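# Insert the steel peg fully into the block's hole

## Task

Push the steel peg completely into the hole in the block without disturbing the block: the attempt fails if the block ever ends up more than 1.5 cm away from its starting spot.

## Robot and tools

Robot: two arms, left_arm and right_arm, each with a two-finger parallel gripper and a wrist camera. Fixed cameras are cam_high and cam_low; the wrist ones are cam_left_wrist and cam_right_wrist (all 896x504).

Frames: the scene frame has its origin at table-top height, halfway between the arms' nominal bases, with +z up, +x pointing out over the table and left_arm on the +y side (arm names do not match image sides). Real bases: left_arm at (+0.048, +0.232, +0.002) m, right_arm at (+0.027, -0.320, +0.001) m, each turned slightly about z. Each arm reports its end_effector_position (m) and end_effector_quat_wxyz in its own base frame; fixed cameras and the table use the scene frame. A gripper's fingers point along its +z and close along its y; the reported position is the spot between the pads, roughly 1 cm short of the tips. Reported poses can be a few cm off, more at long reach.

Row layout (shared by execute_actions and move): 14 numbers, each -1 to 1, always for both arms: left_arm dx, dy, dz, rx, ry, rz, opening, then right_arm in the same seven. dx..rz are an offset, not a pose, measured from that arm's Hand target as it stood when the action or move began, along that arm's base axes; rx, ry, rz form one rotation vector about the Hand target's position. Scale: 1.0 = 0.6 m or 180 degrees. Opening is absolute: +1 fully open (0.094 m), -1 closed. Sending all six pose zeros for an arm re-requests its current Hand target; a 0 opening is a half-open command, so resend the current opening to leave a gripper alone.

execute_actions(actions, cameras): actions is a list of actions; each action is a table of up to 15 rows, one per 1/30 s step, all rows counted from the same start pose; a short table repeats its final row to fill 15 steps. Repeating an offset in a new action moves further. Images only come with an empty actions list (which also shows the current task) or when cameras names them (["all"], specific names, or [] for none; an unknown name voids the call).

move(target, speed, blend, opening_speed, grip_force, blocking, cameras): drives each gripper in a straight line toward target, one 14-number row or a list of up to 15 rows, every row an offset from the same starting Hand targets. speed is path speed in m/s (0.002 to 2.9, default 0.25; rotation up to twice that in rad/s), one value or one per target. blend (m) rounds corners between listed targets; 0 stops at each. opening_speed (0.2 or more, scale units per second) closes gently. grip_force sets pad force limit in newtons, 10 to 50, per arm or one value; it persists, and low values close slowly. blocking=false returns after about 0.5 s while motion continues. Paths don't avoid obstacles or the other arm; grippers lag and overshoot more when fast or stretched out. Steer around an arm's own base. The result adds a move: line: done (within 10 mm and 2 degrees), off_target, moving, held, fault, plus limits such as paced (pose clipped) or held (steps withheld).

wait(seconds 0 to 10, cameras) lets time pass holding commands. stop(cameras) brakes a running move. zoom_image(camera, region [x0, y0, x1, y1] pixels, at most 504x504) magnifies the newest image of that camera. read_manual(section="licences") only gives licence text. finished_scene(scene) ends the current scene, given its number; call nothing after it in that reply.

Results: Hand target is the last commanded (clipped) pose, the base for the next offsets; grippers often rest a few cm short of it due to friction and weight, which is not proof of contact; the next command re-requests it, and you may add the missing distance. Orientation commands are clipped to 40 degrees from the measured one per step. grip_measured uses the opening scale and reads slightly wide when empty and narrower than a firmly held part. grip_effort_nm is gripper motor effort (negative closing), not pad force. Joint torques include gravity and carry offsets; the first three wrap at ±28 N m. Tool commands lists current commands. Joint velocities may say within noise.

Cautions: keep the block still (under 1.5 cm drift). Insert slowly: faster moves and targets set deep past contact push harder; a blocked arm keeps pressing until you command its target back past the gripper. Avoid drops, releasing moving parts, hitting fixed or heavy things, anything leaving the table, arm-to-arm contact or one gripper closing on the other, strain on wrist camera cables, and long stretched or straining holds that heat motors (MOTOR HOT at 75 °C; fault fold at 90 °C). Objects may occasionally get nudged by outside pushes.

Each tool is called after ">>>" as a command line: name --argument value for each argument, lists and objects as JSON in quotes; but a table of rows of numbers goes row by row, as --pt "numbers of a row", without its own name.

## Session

>>> execute_actions --actions '[]'

>>> zoom_image --camera "cam_low" --region '[200, 200, 700, 504]'

Scene clock: 0.00 s.
left_arm: end_effector_position=(+0.3987, +0.0280, +0.0894) grip_measured=+1.000 grip_effort_nm=n/a end_effector_quat_wxyz=(+0.561, -0.053, +0.823, +0.067) | right_arm: end_effector_position=(+0.4040, +0.0269, +0.1030) grip_measured=+1.000 grip_effort_nm=n/a end_effector_quat_wxyz=(+0.590, -0.049, +0.802, +0.080)
Joint positions: left_arm=[-0.016 1.56 0.39 0.793 -0.185 -0.018 0.094] | right_arm=[-0.033 1.58 0.383 0.894 -0.218 0.006 0.094]
Joint velocities: within noise
Joint torques (N m): no reading
Heat: left arm: 29 °C; right arm: 34 °C.
Hand target: left_arm +0.4025, +0.0284, +0.0994; +0.572, -0.057, +0.815, +0.066 | right_arm +0.4090, +0.0273, +0.1182; +0.608, -0.054, +0.788, +0.078
Tool commands: left_gripper/opening=+1.0 right_gripper/opening=+1.0
camera_calibration:
cam_left_wrist: T_world_to_cam=[[0.0953513, -0.981331, -0.167026, 0.00616615], [-0.724742, 0.0465854, -0.687444, 0.388542], [0.682391, 0.186599, -0.706769, -0.0915405], [0, 0, 0, 1]] pos_world=[0.343471, 0.00503203, 0.203433]
cam_right_wrist: T_world_to_cam=[[0.128791, -0.965248, -0.227398, 0.000369885], [-0.676769, 0.0820562, -0.731608, 0.388654], [0.724842, 0.24812, -0.642682, -0.114475], [0, 0, 0, 1]] pos_world=[0.345958, -0.00313082, 0.210856]

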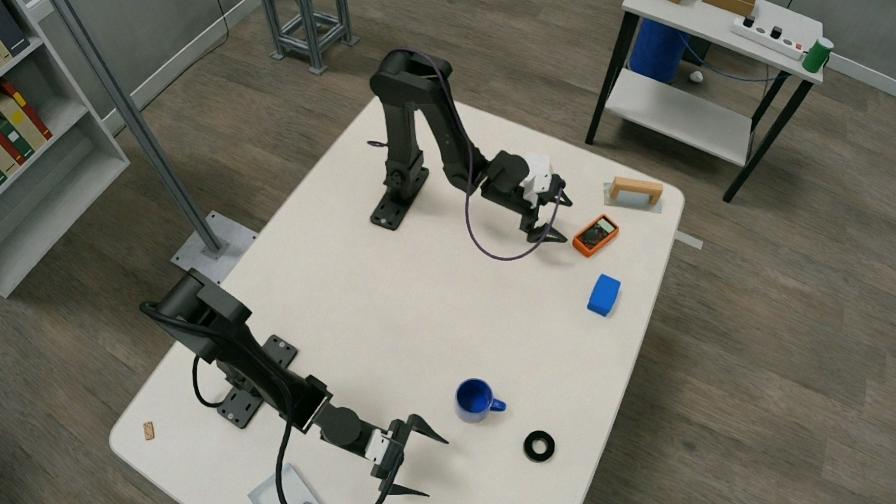

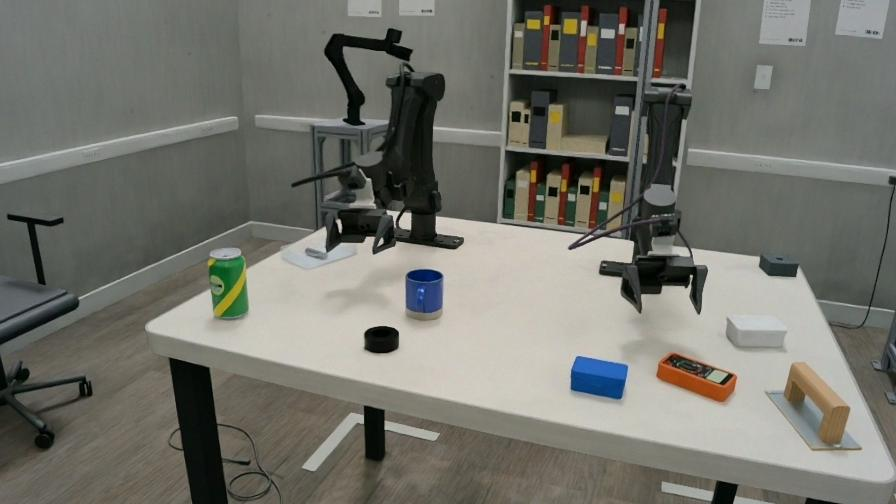

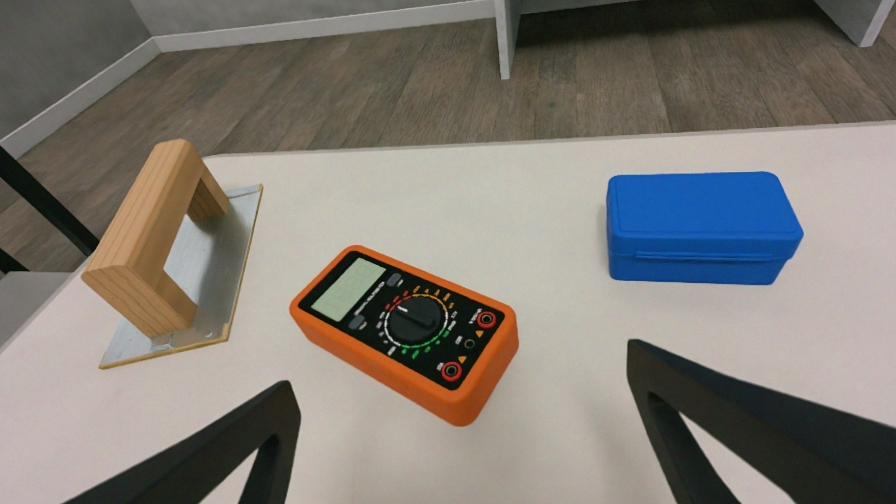

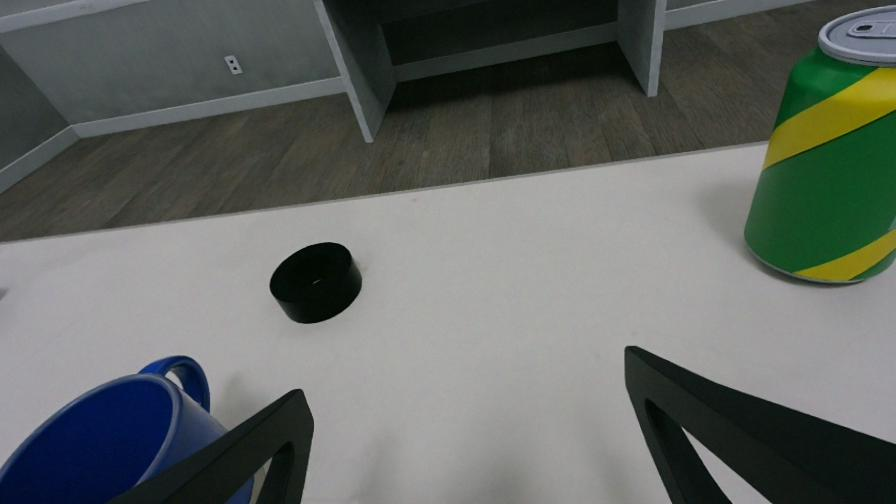

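Scaled by 1.008 from the camera's 896x504 image, which has a finer 1280x720 frame.

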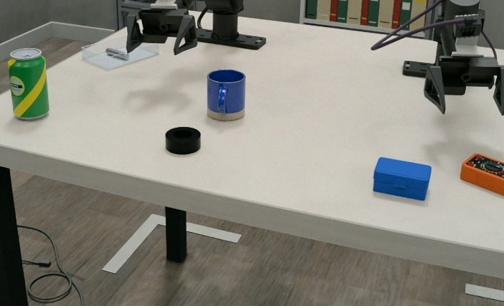

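>>> zoom_image --camera "cam_low" --region '[270, 225, 370, 285]'

>>> zoom_image --camera "cam_low" --region '[740, 235, 820, 295]'

Scaled by 5.040 from the camera's 896x504 image, which has a finer 1280x720 frame.

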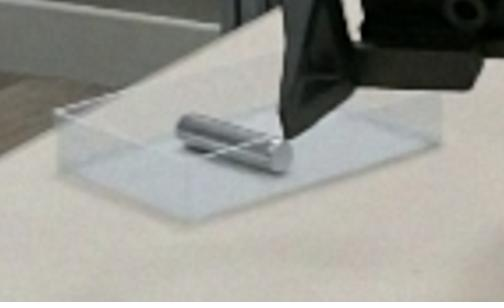

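Scaled by 6.300 from the camera's 896x504 image, which has a finer 1280x720 frame.

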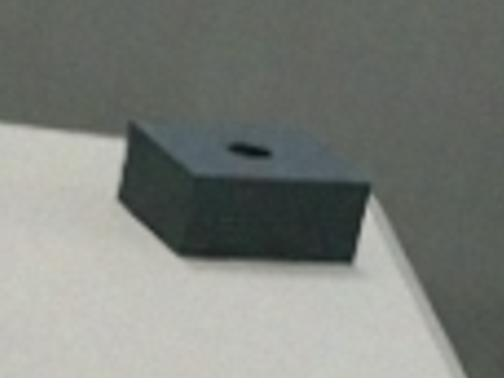

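>>> move --target '[-0.1708, 0.1193, 0.201, -0.065, 0.3854, -0.0097, 0.1, -0.29, -0.3172, 0.0447, 0.342, 0.3432, -0.5184, 0.1]' --speed 0.35 --cameras '["cam_right_wrist"]'

Scene clock: 51.87 s.
left_arm: end_effector_position=(+0.3007, +0.0971, +0.2075) grip_measured=+0.102 grip_effort_nm=-0.12 end_effector_quat_wxyz=(+0.037, -0.056, +0.998, +0.008) | right_arm: end_effector_position=(+0.2326, -0.1600, +0.1381) grip_measured=+0.102 grip_effort_nm=-0.10 end_effector_quat_wxyz=(-0.004, +0.785, +0.620, +0.001)
Joint positions: left_arm=[0.311 1.712 1.783 -1.566 0.003 0.198 0.052] | right_arm=[-0.609 1.616 1.401 -1.362 -0.005 1.195 0.052]
Joint torques (N m): left_arm=[0.46 -9.35 7.97 0.53 -0.05 0.09] | right_arm=[-0.32 -5.18 7.58 0.1 0.03 0.15]
Heat: left arm: 31 °C; right arm: 38 °C.
Hand target: left_arm +0.3000, +0.1000, +0.2200; +0.000, -0.052, +0.999, +0.000 | right_arm +0.2350, -0.1630, +0.1450; +0.000, +0.790, +0.613, +0.000
Off the commanded pose: left_arm 0.013 m, 4 deg | right_arm 0.008 m, 1 deg.
joint sent to its limit (left arm) — joint 4 (wrist pitch), lower limit. The joint targets are off in position and orientation.
move: off_target (left_arm)
camera_calibration:
cam_right_wrist: T_world_to_cam=[[-0.922001, 0.387182, -0.00214566, 0.279697], [0.351868, 0.840194, 0.412629, 0.0377802], [0.161565, 0.379689, -0.910897, 0.267862], [0, 0, 0, 1]] pos_world=[0.20131, -0.241741, 0.229006]
Images, in order (width x height): cam_right_wrist 896x504.

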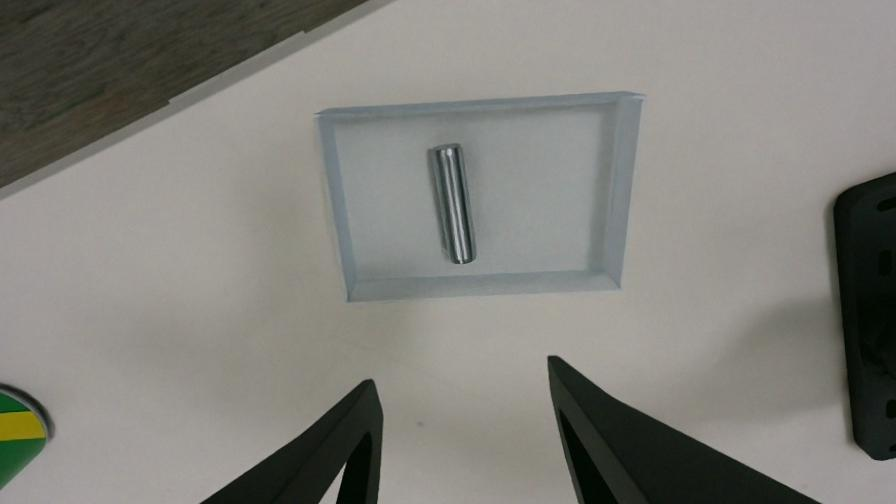

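>>> move --pt "0 0 0 0 0 0 0.1 0.0007 0.0043 -0.158 0 0 -0.0128 0.0" --pt "0 0 0 0 0 0 0.1 0.0007 0.0043 -0.2267 0 0 -0.0128 0.0" --speed '[0.2, 0.07]' --blend '[0.01, 0]' --cameras '["cam_right_wrist"]'

Scene clock: 66.90 s.
left_arm: end_effector_position=(+0.3007, +0.0971, +0.2075) grip_measured=+0.102 grip_effort_nm=-0.12 end_effector_quat_wxyz=(+0.037, -0.056, +0.998, +0.008) | right_arm: end_effector_position=(+0.2317, -0.1588, +0.0108) grip_measured=+0.002 grip_effort_nm=-0.10 end_effector_quat_wxyz=(-0.007, +0.799, +0.601, +0.002)
Joint positions: left_arm=[0.311 1.712 1.783 -1.566 0.003 0.198 0.052] | right_arm=[-0.609 1.727 0.999 -0.854 -0.008 1.244 0.047]
Joint torques (N m): left_arm=[0.49 -9.21 7.92 0.5 -0.06 0.1] | right_arm=[0.34 -5.68 4.21 0.53 0.06 0.14]
Heat: left arm: 33 °C; right arm: 36 °C.
Hand target: left_arm +0.3000, +0.1000, +0.2200; +0.000, -0.052, +0.999, +0.000 | right_arm +0.2354, -0.1604, +0.0090; +0.000, +0.802, +0.597, +0.000
Off the commanded pose: left_arm 0.013 m, 4 deg | right_arm 0.004 m, 1 deg.
joint sent to its limit (left arm) — joint 4 (wrist pitch), lower limit. The joint targets are off in position and orientation.
move: off_target (left_arm)
camera_calibration:
cam_right_wrist: T_world_to_cam=[[-0.901889, 0.431963, 0.00220149, 0.280529], [0.393678, 0.819837, 0.415795, 0.0766417], [0.177803, 0.375867, -0.909456, 0.14712], [0, 0, 0, 1]] pos_world=[0.196675, -0.239309, 0.101314]
Images, in order (width x height): cam_right_wrist 896x504.

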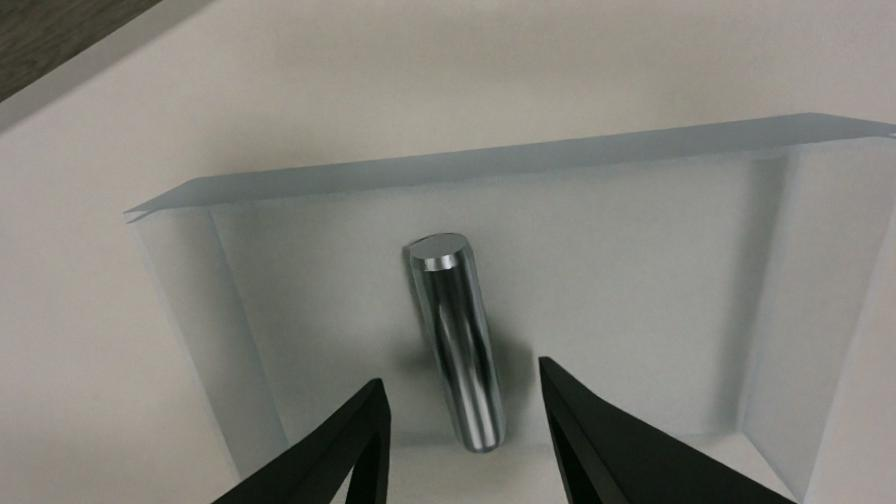

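>>> move --pt "0 0 0 0 0 0 0.1 0.0037 0.0128 -0.0142 0 0 0 0.0" --pt "0 0 0 0 0 0 0.1 0.0037 0.0128 -0.0142 0 0 0 -1" --speed '[0.05, 0.05]' --opening_speed 1.0 --cameras '["cam_right_wrist"]'

Scene clock: 79.87 s.
left_arm: end_effector_position=(+0.3007, +0.0971, +0.2075) grip_measured=+0.102 grip_effort_nm=-0.12 end_effector_quat_wxyz=(+0.037, -0.056, +0.998, +0.008) | right_arm: end_effector_position=(+0.2350, -0.1531, +0.0042) grip_measured=-0.649 grip_effort_nm=-1.03 end_effector_quat_wxyz=(-0.002, +0.801, +0.599, +0.003)
Joint positions: left_arm=[0.311 1.712 1.783 -1.566 0.003 0.198 0.052] | right_arm=[-0.586 1.73 0.973 -0.816 -0.008 1.271 0.016]
Joint torques (N m): left_arm=[0.53 -9.31 8.03 0.53 -0.04 0.11] | right_arm=[0.54 -5.34 4.08 0.53 0.06 0.13]
Heat: left arm: 34 °C; right arm: 35 °C.
Hand target: left_arm +0.3000, +0.1000, +0.2200; +0.000, -0.052, +0.999, +0.000 | right_arm +0.2377, -0.1527, +0.0005; +0.000, +0.802, +0.597, +0.000
Off the commanded pose: left_arm 0.013 m, 4 deg | right_arm 0.005 m, 1 deg.
joint sent to its limit (left arm) — joint 4 (wrist pitch), lower limit. The joint targets are off in position and orientation.
move: off_target (left_arm)
camera_calibration:
cam_right_wrist: T_world_to_cam=[[-0.899883, 0.436079, -0.00669592, 0.281242], [0.394383, 0.820202, 0.414403, 0.0733533], [0.186205, 0.370274, -0.910069, 0.135615], [0, 0, 0, 1]] pos_world=[0.198903, -0.233023, 0.0949039]
Images, in order (width x height): cam_right_wrist 896x504.

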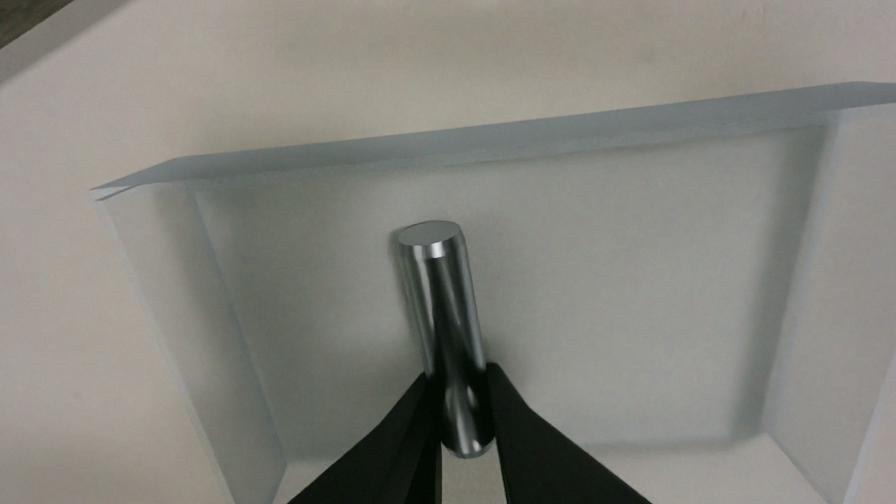

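>>> move --pt "0 0 0 0 0 0 0.1 0 0 0.2 0 0 0 -1" --pt "0 0 0 0 0 0 0.1 0.0927 0.8028 0.1958 -0.4109 -0.4439 0.4836 -1" --pt "-0.0583 -0.5717 -0.0333 0 0 0 0.1 0.0927 0.8028 0.1958 -0.4109 -0.4439 0.4836 -1" --speed '[0.15, 0.35, 0.25]' --blend '[0.03, 0, 0]' --cameras '["cam_left_wrist", "cam_right_wrist", "cam_high"]'

Scene clock: 112.07 s.
left_arm: end_effector_position=(+0.2588, -0.2423, +0.1932) grip_measured=+0.102 grip_effort_nm=-0.12 end_effector_quat_wxyz=(+0.017, -0.040, +0.999, -0.020) | right_arm: end_effector_position=(+0.2887, +0.3303, +0.0942) grip_measured=-0.649 grip_effort_nm=-1.04 end_effector_quat_wxyz=(+0.687, -0.112, +0.711, +0.098)
Joint positions: left_arm=[-0.754 1.879 1.933 -1.572 0.003 -0.834 0.052] | right_arm=[1.17 2.107 0.6 1.45 0.871 0.03 0.016]
Joint torques (N m): left_arm=[0.53 -8.99 8.44 0.53 0.02 -0.12] | right_arm=[-0.62 -7.02 3.15 3.36 0 -0.05]
Heat: left arm: 35 °C; right arm: 36 °C.
Hand target: left_arm +0.2651, -0.2430, +0.2000; +0.000, -0.052, +0.999, +0.000 | right_arm +0.2933, +0.3289, +0.1180; +0.720, -0.072, +0.677, +0.134
Off the commanded pose: left_arm 0.009 m, 3 deg | right_arm 0.024 m, 8 deg.
joint sent to its limit (left arm) — joint 4 (wrist pitch), lower limit. The joint targets are off in position and orientation.
joint sent to its limit (right arm) — joint 4 (wrist pitch), upper limit. The joint targets are off in position, not in orientation.
move: off_target (left_arm, right_arm)
camera_calibration:
cam_left_wrist: T_world_to_cam=[[-0.0538726, -0.996993, 0.0557019, -0.236487], [-0.925419, 0.0708039, 0.372273, 0.224101], [-0.375098, -0.0314923, -0.92645, 0.391039], [0, 0, 0, 1]] pos_world=[0.341325, -0.239328, 0.292025]
cam_right_wrist: T_world_to_cam=[[0.292444, -0.944359, -0.15054, 0.244648], [-0.460031, -0.000919561, -0.887902, 0.258849], [0.838361, 0.328914, -0.434703, -0.19086], [0, 0, 0, 1]] pos_world=[0.207543, 0.29405, 0.183694]
Images, in order (width x height): cam_high 896x504, cam_left_wrist 896x504, cam_right_wrist 896x504.

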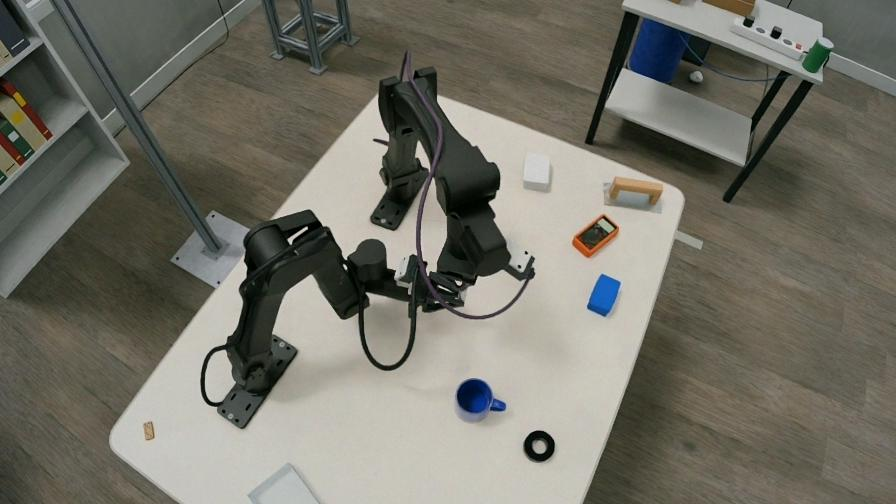

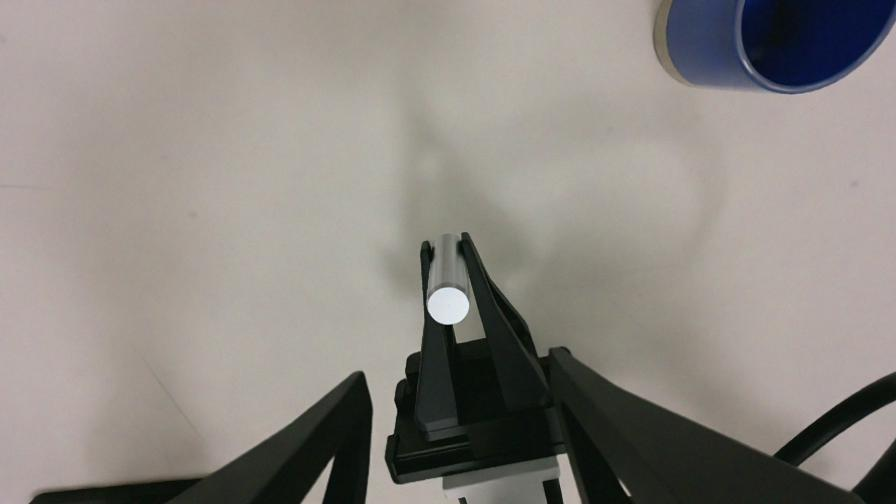

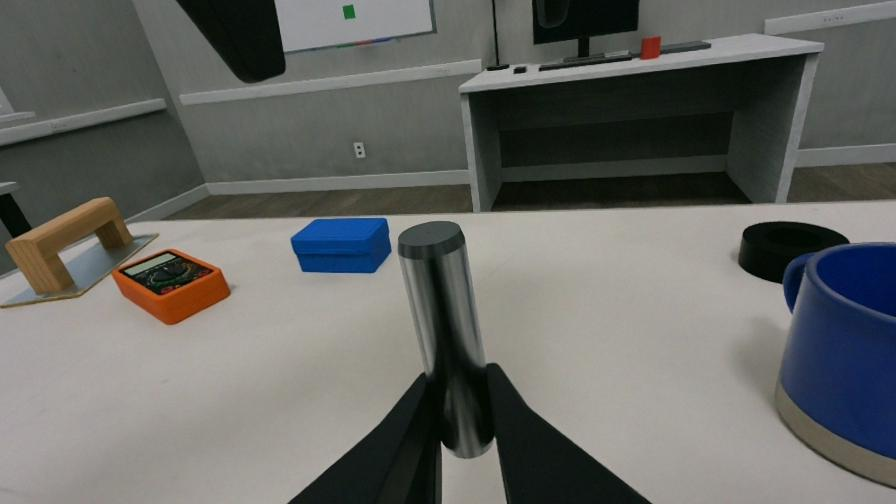

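>>> zoom_image --camera "cam_left_wrist" --region '[380, 210, 520, 350]'

>>> zoom_image --camera "cam_right_wrist" --region '[360, 200, 540, 480]'

Scaled by 3.600 from the camera's 896x504 image, which has a finer 1280x720 frame.

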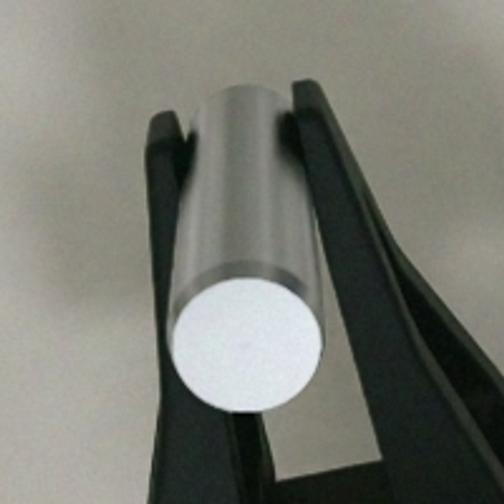

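Scaled by 1.800 from the camera's 896x504 image, which has a finer 1280x720 frame.

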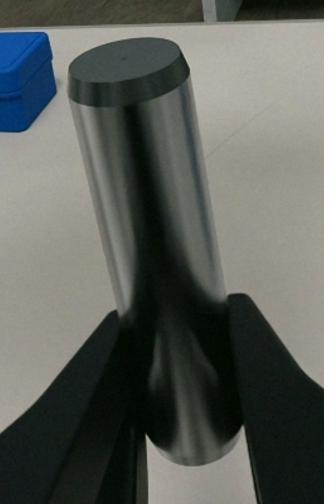

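>>> move --target '[0.0045, 0.002, -0.0917, -0.0153, 0.0005, 0, 0.1, 0, 0, 0, 0, 0, 0, -1]' --speed 0.1 --cameras '["cam_left_wrist", "cam_right_wrist"]'

Scene clock: 160.40 s.
left_arm: end_effector_position=(+0.2623, -0.2412, +0.1500) grip_measured=+0.102 grip_effort_nm=-0.12 end_effector_quat_wxyz=(-0.005, -0.053, +0.998, -0.022) | right_arm: end_effector_position=(+0.2887, +0.3303, +0.0942) grip_measured=-0.649 grip_effort_nm=-1.04 end_effector_quat_wxyz=(+0.687, -0.112, +0.711, +0.098)
Joint positions: left_arm=[-0.727 1.879 1.758 -1.426 0.037 -0.834 0.052] | right_arm=[1.17 2.107 0.6 1.45 0.871 0.03 0.016]
Joint torques (N m): left_arm=[0.55 -9.14 4.97 0.77 0.08 0.09] | right_arm=[-0.65 -7.1 3.14 3.36 0.01 -0.07]
Heat: left arm: 33 °C; right arm: 44 °C.
Hand target: left_arm +0.2678, -0.2418, +0.1450; -0.002, -0.052, +0.998, -0.024 | right_arm +0.2933, +0.3289, +0.1180; +0.720, -0.072, +0.677, +0.134
Off the commanded pose: left_arm 0.007 m, 0 deg | right_arm 0.024 m, 8 deg.
joint sent to its limit (right arm) — joint 4 (wrist pitch), upper limit. The joint targets are off in position, not in orientation.
move: off_target (right_arm)
camera_calibration:
cam_left_wrist: T_world_to_cam=[[-0.0264596, -0.997679, 0.0627339, -0.241189], [-0.909575, 0.0500617, 0.412513, 0.22815], [-0.414696, -0.0461463, -0.908789, 0.356484], [0, 0, 0, 1]] pos_world=[0.34897, -0.235601, 0.244985]
cam_right_wrist: T_world_to_cam=[[0.292444, -0.944359, -0.15054, 0.244648], [-0.460031, -0.000919561, -0.887902, 0.258849], [0.838361, 0.328914, -0.434703, -0.19086], [0, 0, 0, 1]] pos_world=[0.207543, 0.29405, 0.183694]
Images, in order (width x height): cam_left_wrist 896x504, cam_right_wrist 896x504.

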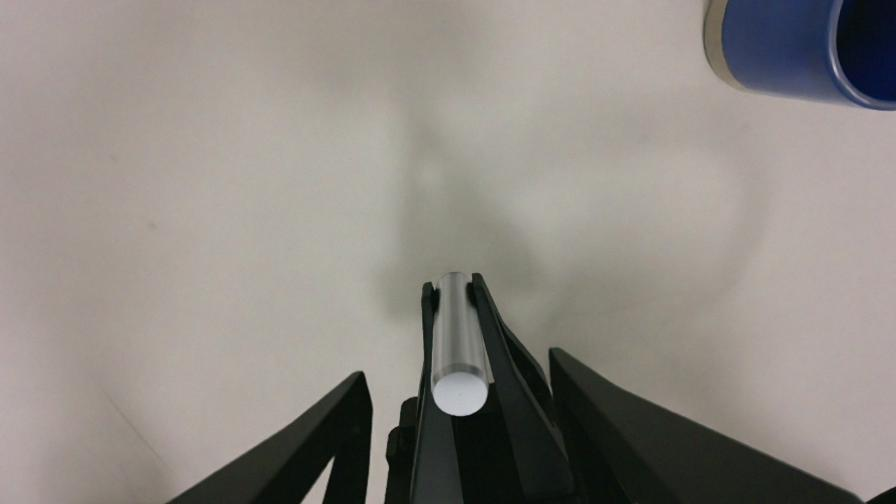

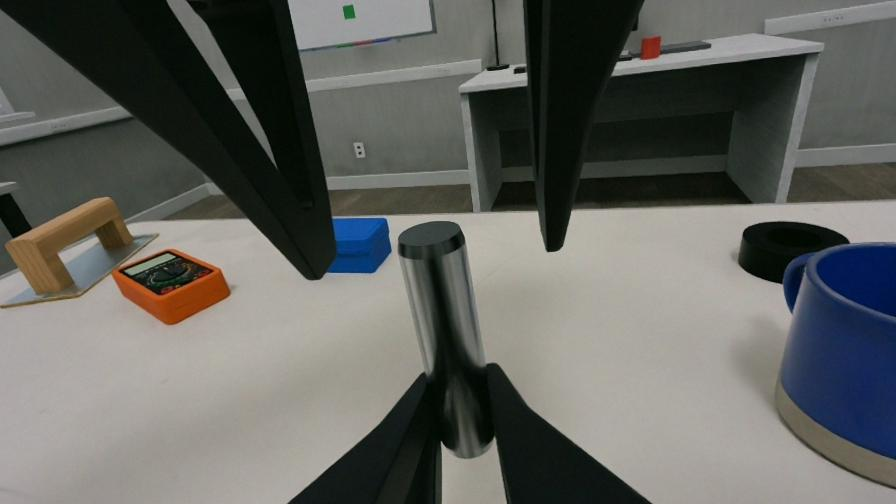

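>>> move --pt "0.0033 0 -0.0155 0.007 0.008 0 0.1 0 0 0 0 0 0 -1" --pt "0.0033 0 -0.0155 0.007 0.008 0 -1 0 0 0 0 0 0 -1" --speed 0.06 --opening_speed 0.8 --cameras '["cam_left_wrist", "cam_right_wrist"]'

Scene clock: 172.30 s.
left_arm: end_effector_position=(+0.2635, -0.2411, +0.1381) grip_measured=-0.682 grip_effort_nm=-1.05 end_effector_quat_wxyz=(-0.018, -0.053, +0.998, -0.010) | right_arm: end_effector_position=(+0.2886, +0.3305, +0.0942) grip_measured=-0.649 grip_effort_nm=-1.04 end_effector_quat_wxyz=(+0.687, -0.112, +0.711, +0.099)
Joint positions: left_arm=[-0.724 1.914 1.758 -1.426 0.039 -0.831 0.015] | right_arm=[1.17 2.107 0.6 1.45 0.869 0.03 0.016]
Joint torques (N m): left_arm=[0.58 -9.28 6.11 0.6 0.06 0.1] | right_arm=[-0.68 -7.04 3.17 3.37 0.02 -0.04]
Heat: left arm: 33 °C; right arm: 45 °C.
Hand target: left_arm +0.2697, -0.2418, +0.1357; -0.014, -0.053, +0.998, -0.012 | right_arm +0.2933, +0.3289, +0.1180; +0.720, -0.072, +0.677, +0.134
Off the commanded pose: left_arm 0.007 m, 1 deg | right_arm 0.024 m, 8 deg.
joint sent to its limit (right arm) — joint 4 (wrist pitch), upper limit. The joint targets are off in position, not in orientation.
move: off_target (right_arm)
camera_calibration:
cam_left_wrist: T_world_to_cam=[[-0.0250649, -0.998835, 0.0412251, -0.238123], [-0.897942, 0.0406205, 0.438236, 0.225323], [-0.4394, -0.0260334, -0.897914, 0.356046], [0, 0, 0, 1]] pos_world=[0.352805, -0.237729, 0.230771]
cam_right_wrist: T_world_to_cam=[[0.293885, -0.943905, -0.150579, 0.244321], [-0.460037, -0.00158825, -0.887898, 0.259046], [0.837853, 0.330212, -0.434698, -0.191172], [0, 0, 0, 1]] pos_world=[0.207542, 0.294155, 0.183694]
Images, in order (width x height): cam_left_wrist 896x504, cam_right_wrist 896x504.

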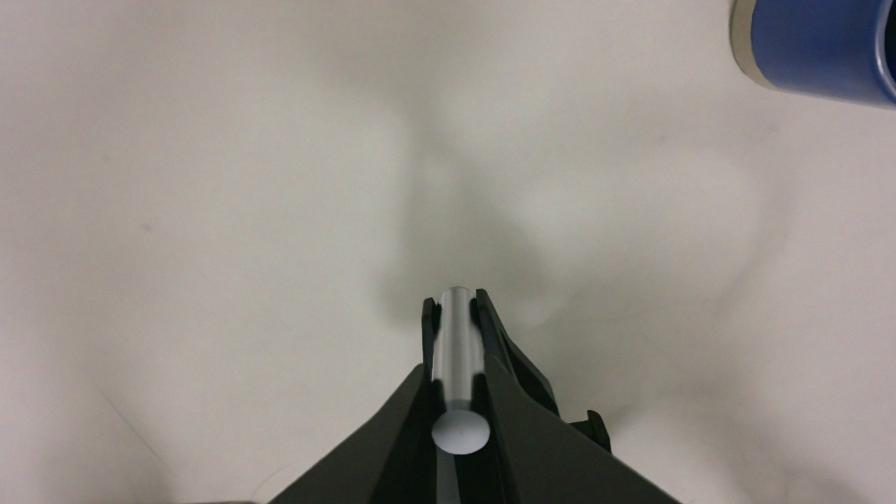

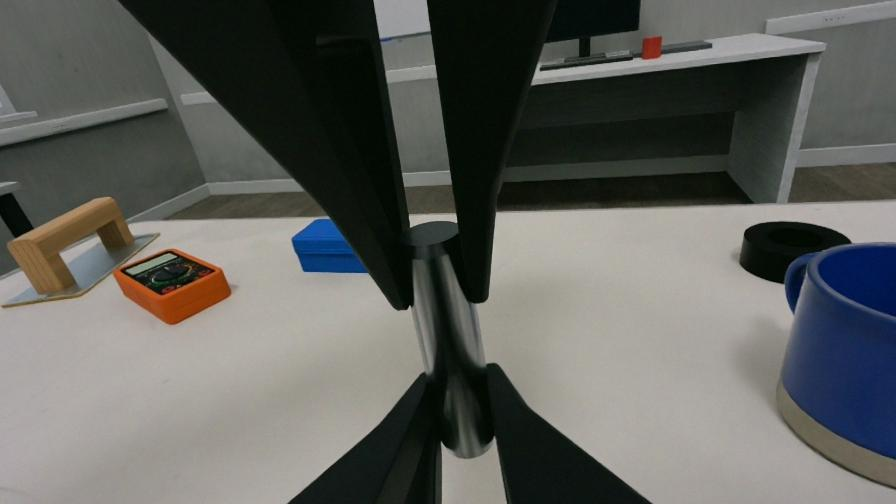

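>>> move --pt "0 0 0 0 0 0 -1 0 0 0 0 0 0 0.5" --pt "0 0 0.125 0 0 0 -1 -0.079 -0.0263 0 0 0 0 0.5" --pt "0.05 0.57 0.125 0 0 0.245 -1 -0.079 -0.0263 0 0 0 0 0.5" --pt "-0.366 0.903 0.1 0 0 0.439 -1 -0.079 -0.0263 0 0 0 0 0.5" --speed '[0.1, 0.12, 0.35, 0.35]' --blend '[0, 0.01, 0.08, 0]' --opening_speed 1.5 --cameras '["cam_left_wrist"]'

Scene clock: 199.33 s.
left_arm: end_effector_position=(+0.0457, +0.2941, +0.1856) grip_measured=-0.682 grip_effort_nm=-1.05 end_effector_quat_wxyz=(+0.002, +0.685, -0.729, +0.014) | right_arm: end_effector_position=(+0.2448, +0.3157, +0.0777) grip_measured=+0.498 grip_effort_nm=0.09 end_effector_quat_wxyz=(+0.673, -0.141, +0.722, +0.078)
Joint positions: left_arm=[1.425 1.712 1.695 -1.575 0.019 -0.084 0.015] | right_arm=[1.293 2.08 0.481 1.453 0.98 0.044 0.07]
Joint torques (N m): left_arm=[-0.39 -7.97 8.69 0.42 0.05 0.07] | right_arm=[0.39 -10.89 2.04 3.26 0.35 0.07]
Heat: left arm: 35 °C; right arm: 48 °C.
Hand target: left_arm +0.0501, +0.3000, +0.1957; +0.003, +0.676, -0.737, +0.018 | right_arm +0.2459, +0.3132, +0.1180; +0.720, -0.072, +0.677, +0.134
Off the commanded pose: left_arm 0.013 m, 2 deg | right_arm 0.040 m, 13 deg.
joint sent to its limit (left arm) — joint 4 (wrist pitch), lower limit. The joint targets are off in position, not in orientation.
joint sent to its limit (right arm) — joint 4 (wrist pitch), upper limit. The joint targets are off in position and orientation.
move: off_target (left_arm, right_arm)
camera_calibration:
cam_left_wrist: T_world_to_cam=[[0.980456, -0.192915, 0.0385976, 0.00661347], [-0.190793, -0.884484, 0.425776, 0.229233], [-0.0479996, -0.424819, -0.904005, 0.417411], [0, 0, 0, 1]] pos_world=[0.0572875, 0.381353, 0.279485]
Images, in order (width x height): cam_left_wrist 896x504.

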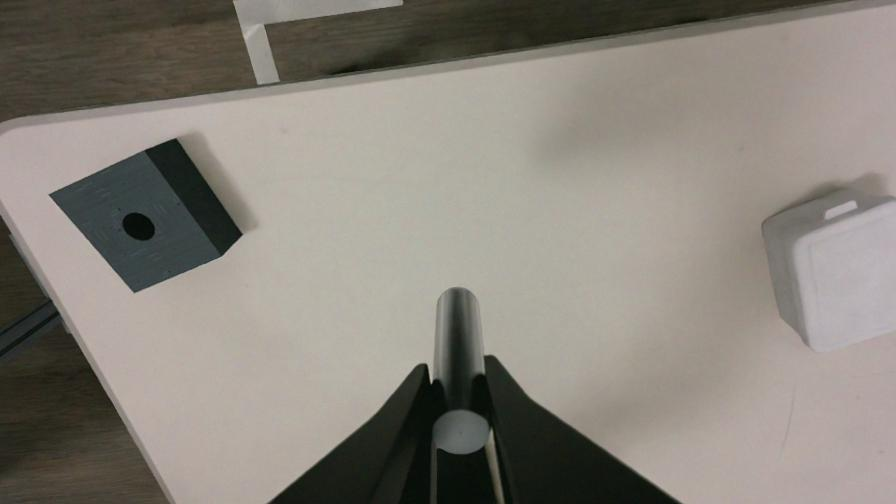

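>>> move --target '[-0.2968, 0.0397, -0.1512, 0.0219, 0.0132, 0.1052, -1, 0, 0, 0, 0, 0, 0, 0.5]' --speed 0.2 --cameras '["cam_left_wrist", "cam_low"]'

>>> zoom_image --camera "cam_left_wrist" --region '[370, 210, 550, 370]'

>>> zoom_image --camera "cam_low" --region '[745, 215, 815, 285]'

Scene clock: 220.30 s.
left_arm: end_effector_position=(-0.1284, +0.3173, +0.1062) grip_measured=-0.682 grip_effort_nm=-1.04 end_effector_quat_wxyz=(-0.002, +0.795, -0.607, -0.012) | right_arm: end_effector_position=(+0.2448, +0.3157, +0.0777) grip_measured=+0.498 grip_effort_nm=0.09 end_effector_quat_wxyz=(+0.673, -0.141, +0.722, +0.078)
Joint positions: left_arm=[1.948 1.82 1.51 -1.238 -0.009 0.111 0.015] | right_arm=[1.293 2.08 0.481 1.453 0.98 0.044 0.07]
Joint torques (N m): left_arm=[-0.44 -9.25 5.5 0.77 0 0.1] | right_arm=[0.39 -10.84 2.07 3.27 0.36 0.07]
Heat: left arm: 35 °C; right arm: 51 °C.
Hand target: left_arm -0.1279, +0.3238, +0.1050; -0.008, +0.788, -0.616, -0.021 | right_arm +0.2459, +0.3132, +0.1180; +0.720, -0.072, +0.677, +0.134
Off the commanded pose: left_arm 0.007 m, 2 deg | right_arm 0.040 m, 13 deg.
joint sent to its limit (right arm) — joint 4 (wrist pitch), upper limit. The joint targets are off in position and orientation.
move: off_target (right_arm)
camera_calibration:
cam_left_wrist: T_world_to_cam=[[0.991149, 0.132664, 0.00484731, 0.086497], [0.120271, -0.912819, 0.390252, 0.303045], [0.0561972, -0.386215, -0.920695, 0.35008], [0, 0, 0, 1]] pos_world=[-0.141852, 0.400357, 0.203634]
Images, in order (width x height): cam_low 896x504, cam_left_wrist 896x504.

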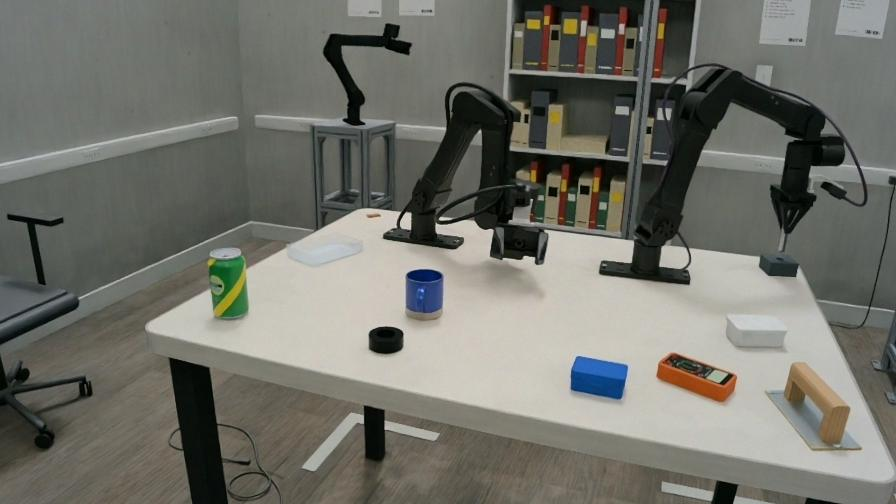

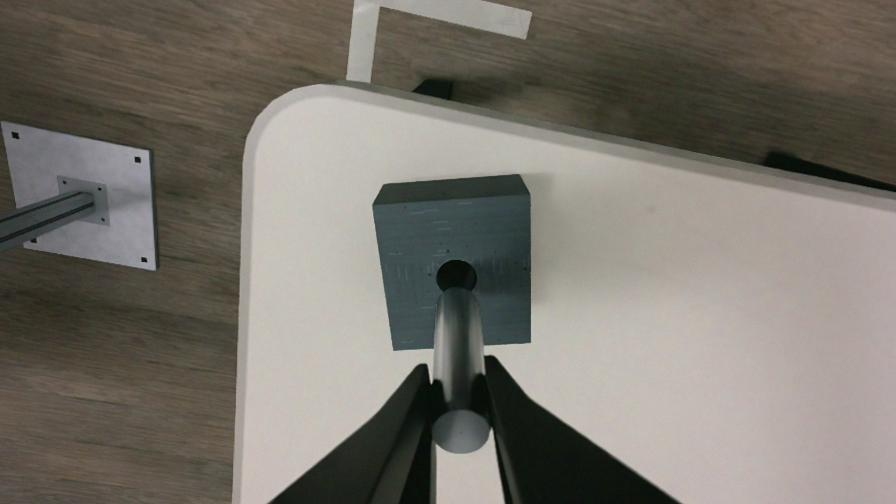

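Scaled by 2.800 from the camera's 896x504 image, which has a finer 1280x720 frame.

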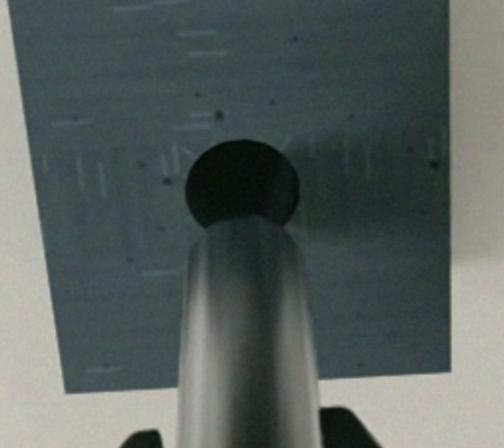

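Scaled by 7.200 from the camera's 896x504 image, which has a finer 1280x720 frame.

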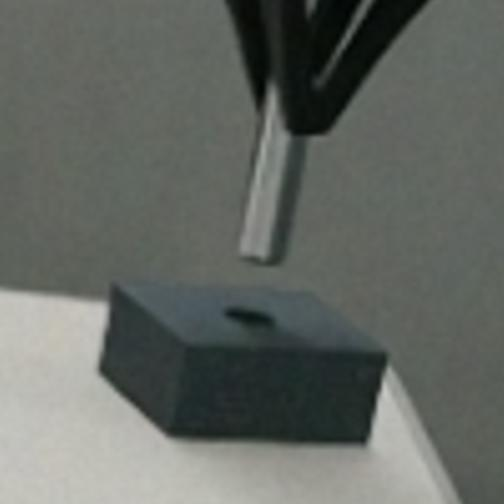

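>>> move --target '[-0.008, 0.0022, -0.0183, 0, 0, 0, -1, 0, 0, 0, 0, 0, 0, 0.5]' --speed 0.06 --cameras '["cam_left_wrist", "cam_low"]'

>>> zoom_image --camera "cam_left_wrist" --region '[380, 220, 540, 360]'

>>> zoom_image --camera "cam_low" --region '[745, 215, 815, 285]'

Scene clock: 247.70 s.
left_arm: end_effector_position=(-0.1299, +0.3210, +0.0983) grip_measured=-0.682 grip_effort_nm=-1.05 end_effector_quat_wxyz=(-0.004, +0.791, -0.612, -0.016) | right_arm: end_effector_position=(+0.2448, +0.3157, +0.0777) grip_measured=+0.498 grip_effort_nm=0.09 end_effector_quat_wxyz=(+0.673, -0.141, +0.722, +0.078)
Joint positions: left_arm=[1.948 1.83 1.49 -1.199 -0.009 0.123 0.015] | right_arm=[1.293 2.08 0.481 1.453 0.98 0.044 0.07]
Joint torques (N m): left_arm=[0.51 -8.87 5.2 0.83 0 0.11] | right_arm=[0.44 -10.86 2.06 3.26 0.36 0.07]
Heat: left arm: 34 °C; right arm: 53 °C.
Hand target: left_arm -0.1327, +0.3251, +0.0940; -0.008, +0.788, -0.616, -0.021 | right_arm +0.2459, +0.3132, +0.1180; +0.720, -0.072, +0.677, +0.134
Off the commanded pose: left_arm 0.007 m, 1 deg | right_arm 0.040 m, 13 deg.
joint sent to its limit (right arm) — joint 4 (wrist pitch), upper limit. The joint targets are off in position and orientation.
move: off_target (right_arm)
camera_calibration:
cam_left_wrist: T_world_to_cam=[[0.992715, 0.120466, 0.00227859, 0.0918544], [0.110452, -0.917425, 0.382272, 0.31072], [0.0481413, -0.379236, -0.924047, 0.341358], [0, 0, 0, 1]] pos_world=[-0.141938, 0.403452, 0.196442]
Images, in order (width x height): cam_low 896x504, cam_left_wrist 896x504.

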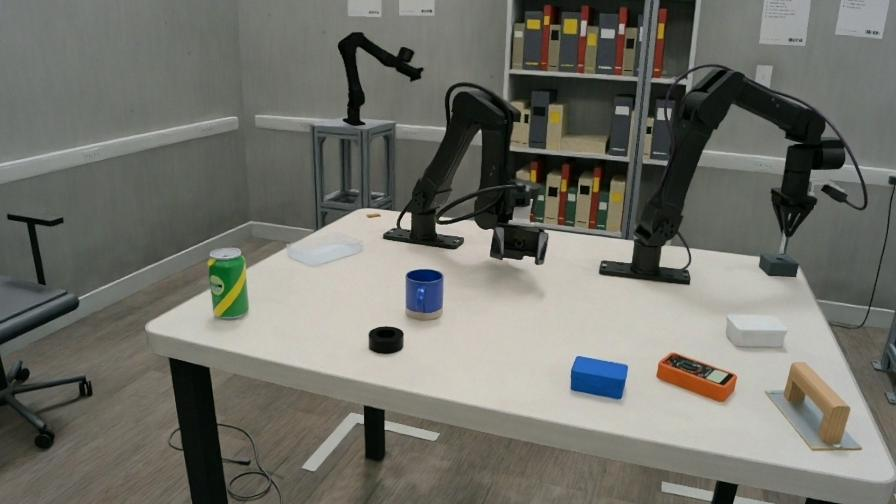

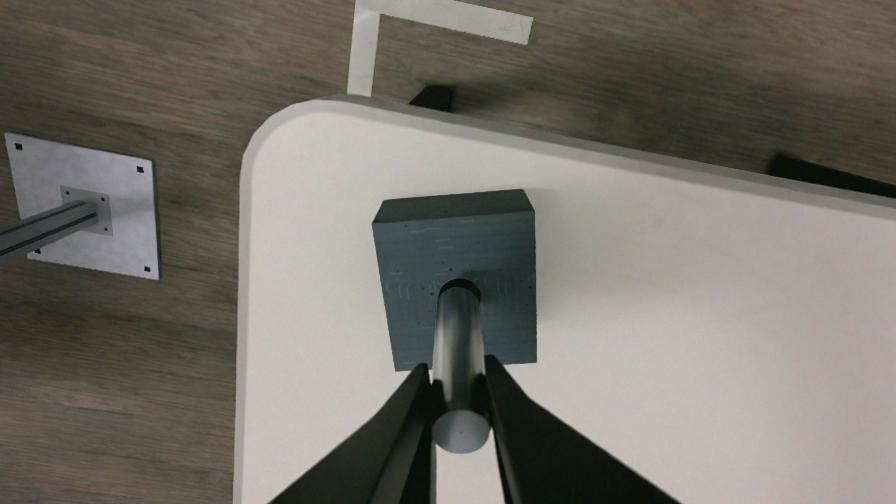

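Scaled by 3.150 from the camera's 896x504 image, which has a finer 1280x720 frame.

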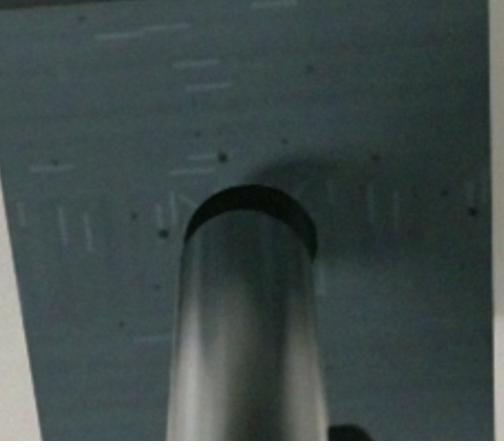

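Scaled by 7.200 from the camera's 896x504 image, which has a finer 1280x720 frame.

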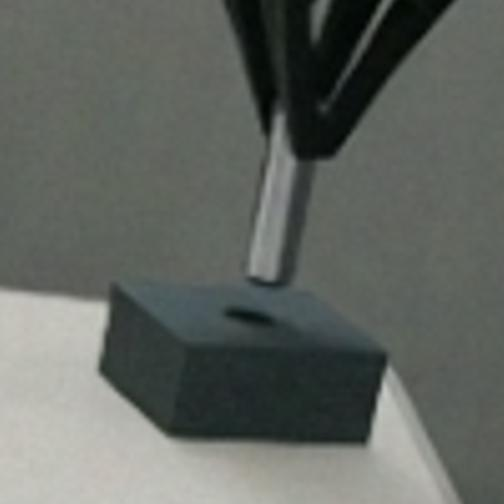

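>>> move --target '[0.0, -0.0005, -0.008, -0.0089, -0.0035, 0, -1, 0, 0, 0, 0, 0, 0, 0.5]' --speed 0.05 --cameras '["cam_left_wrist", "cam_low"]'

>>> zoom_image --camera "cam_left_wrist" --region '[380, 220, 540, 360]'

>>> zoom_image --camera "cam_low" --region '[745, 215, 815, 285]'

Scene clock: 267.10 s.
left_arm: end_effector_position=(-0.1296, +0.3203, +0.0888) grip_measured=-0.682 grip_effort_nm=-1.05 end_effector_quat_wxyz=(+0.003, +0.791, -0.612, -0.003) | right_arm: end_effector_position=(+0.2448, +0.3157, +0.0777) grip_measured=+0.498 grip_effort_nm=0.09 end_effector_quat_wxyz=(+0.673, -0.141, +0.722, +0.078)
Joint positions: left_arm=[1.948 1.859 1.49 -1.199 -0.009 0.123 0.015] | right_arm=[1.293 2.08 0.481 1.453 0.98 0.044 0.07]
Joint torques (N m): left_arm=[0.5 -9.05 6.79 0.56 0 0.1] | right_arm=[0.4 -10.89 2.09 3.27 0.36 0.07]
Heat: left arm: 35 °C; right arm: 54 °C.
Hand target: left_arm -0.1327, +0.3248, +0.0892; +0.000, +0.788, -0.616, -0.008 | right_arm +0.2459, +0.3132, +0.1180; +0.720, -0.072, +0.677, +0.134
Off the commanded pose: left_arm 0.005 m, 1 deg | right_arm 0.040 m, 13 deg.
joint sent to its limit (right arm) — joint 4 (wrist pitch), upper limit. The joint targets are off in position and orientation.
move: off_target (right_arm)
camera_calibration:
cam_left_wrist: T_world_to_cam=[[0.992657, 0.120575, 0.00964703, 0.0910436], [0.106173, -0.906737, 0.408112, 0.307393], [0.0579555, -0.404091, -0.912881, 0.340619], [0, 0, 0, 1]] pos_world=[-0.142753, 0.405388, 0.184615]
Images, in order (width x height): cam_low 896x504, cam_left_wrist 896x504.

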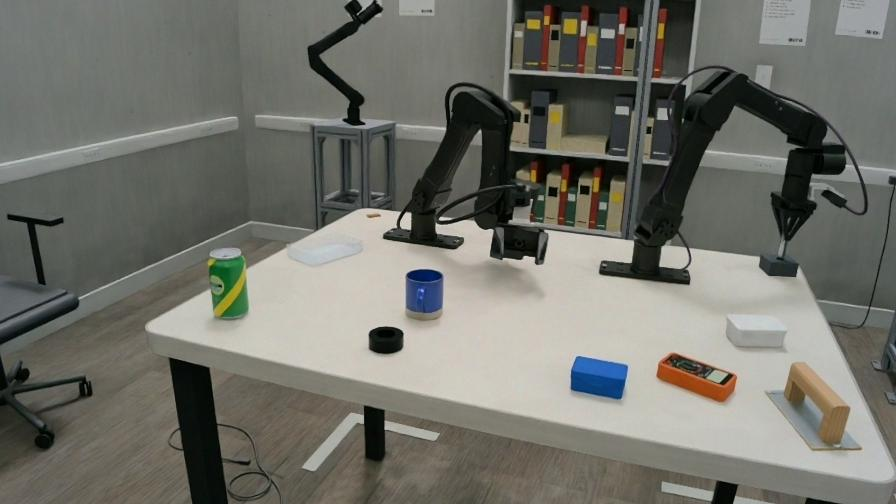

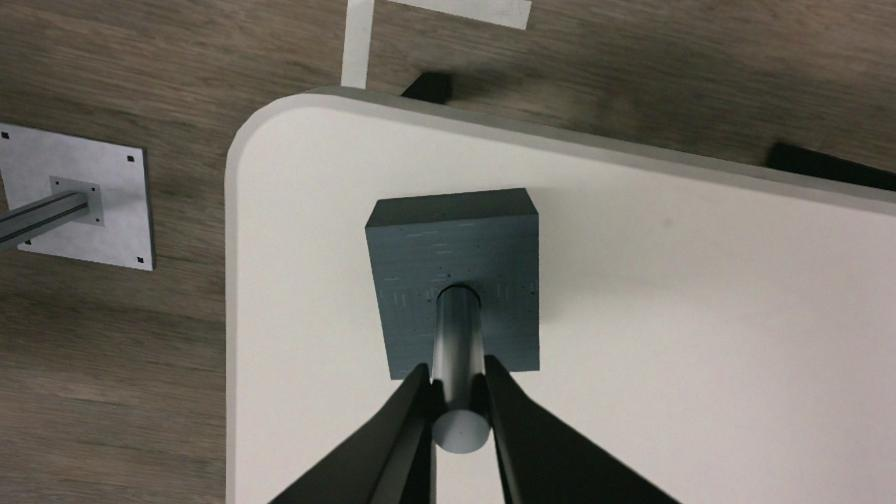

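Scaled by 3.150 from the camera's 896x504 image, which has a finer 1280x720 frame.

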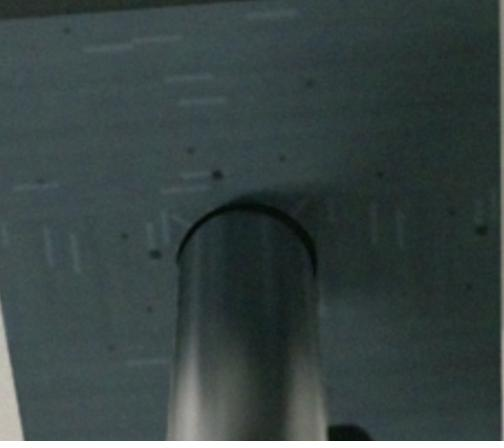

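Scaled by 7.200 from the camera's 896x504 image, which has a finer 1280x720 frame.

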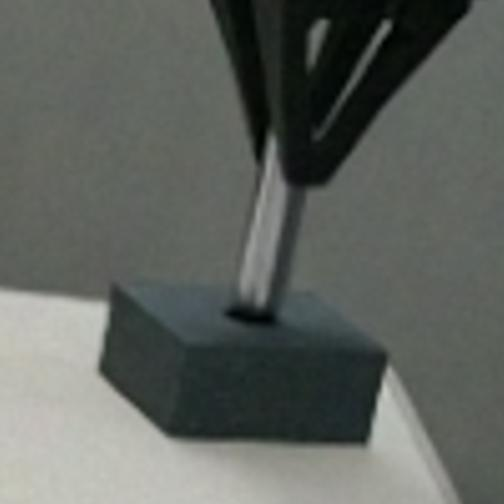

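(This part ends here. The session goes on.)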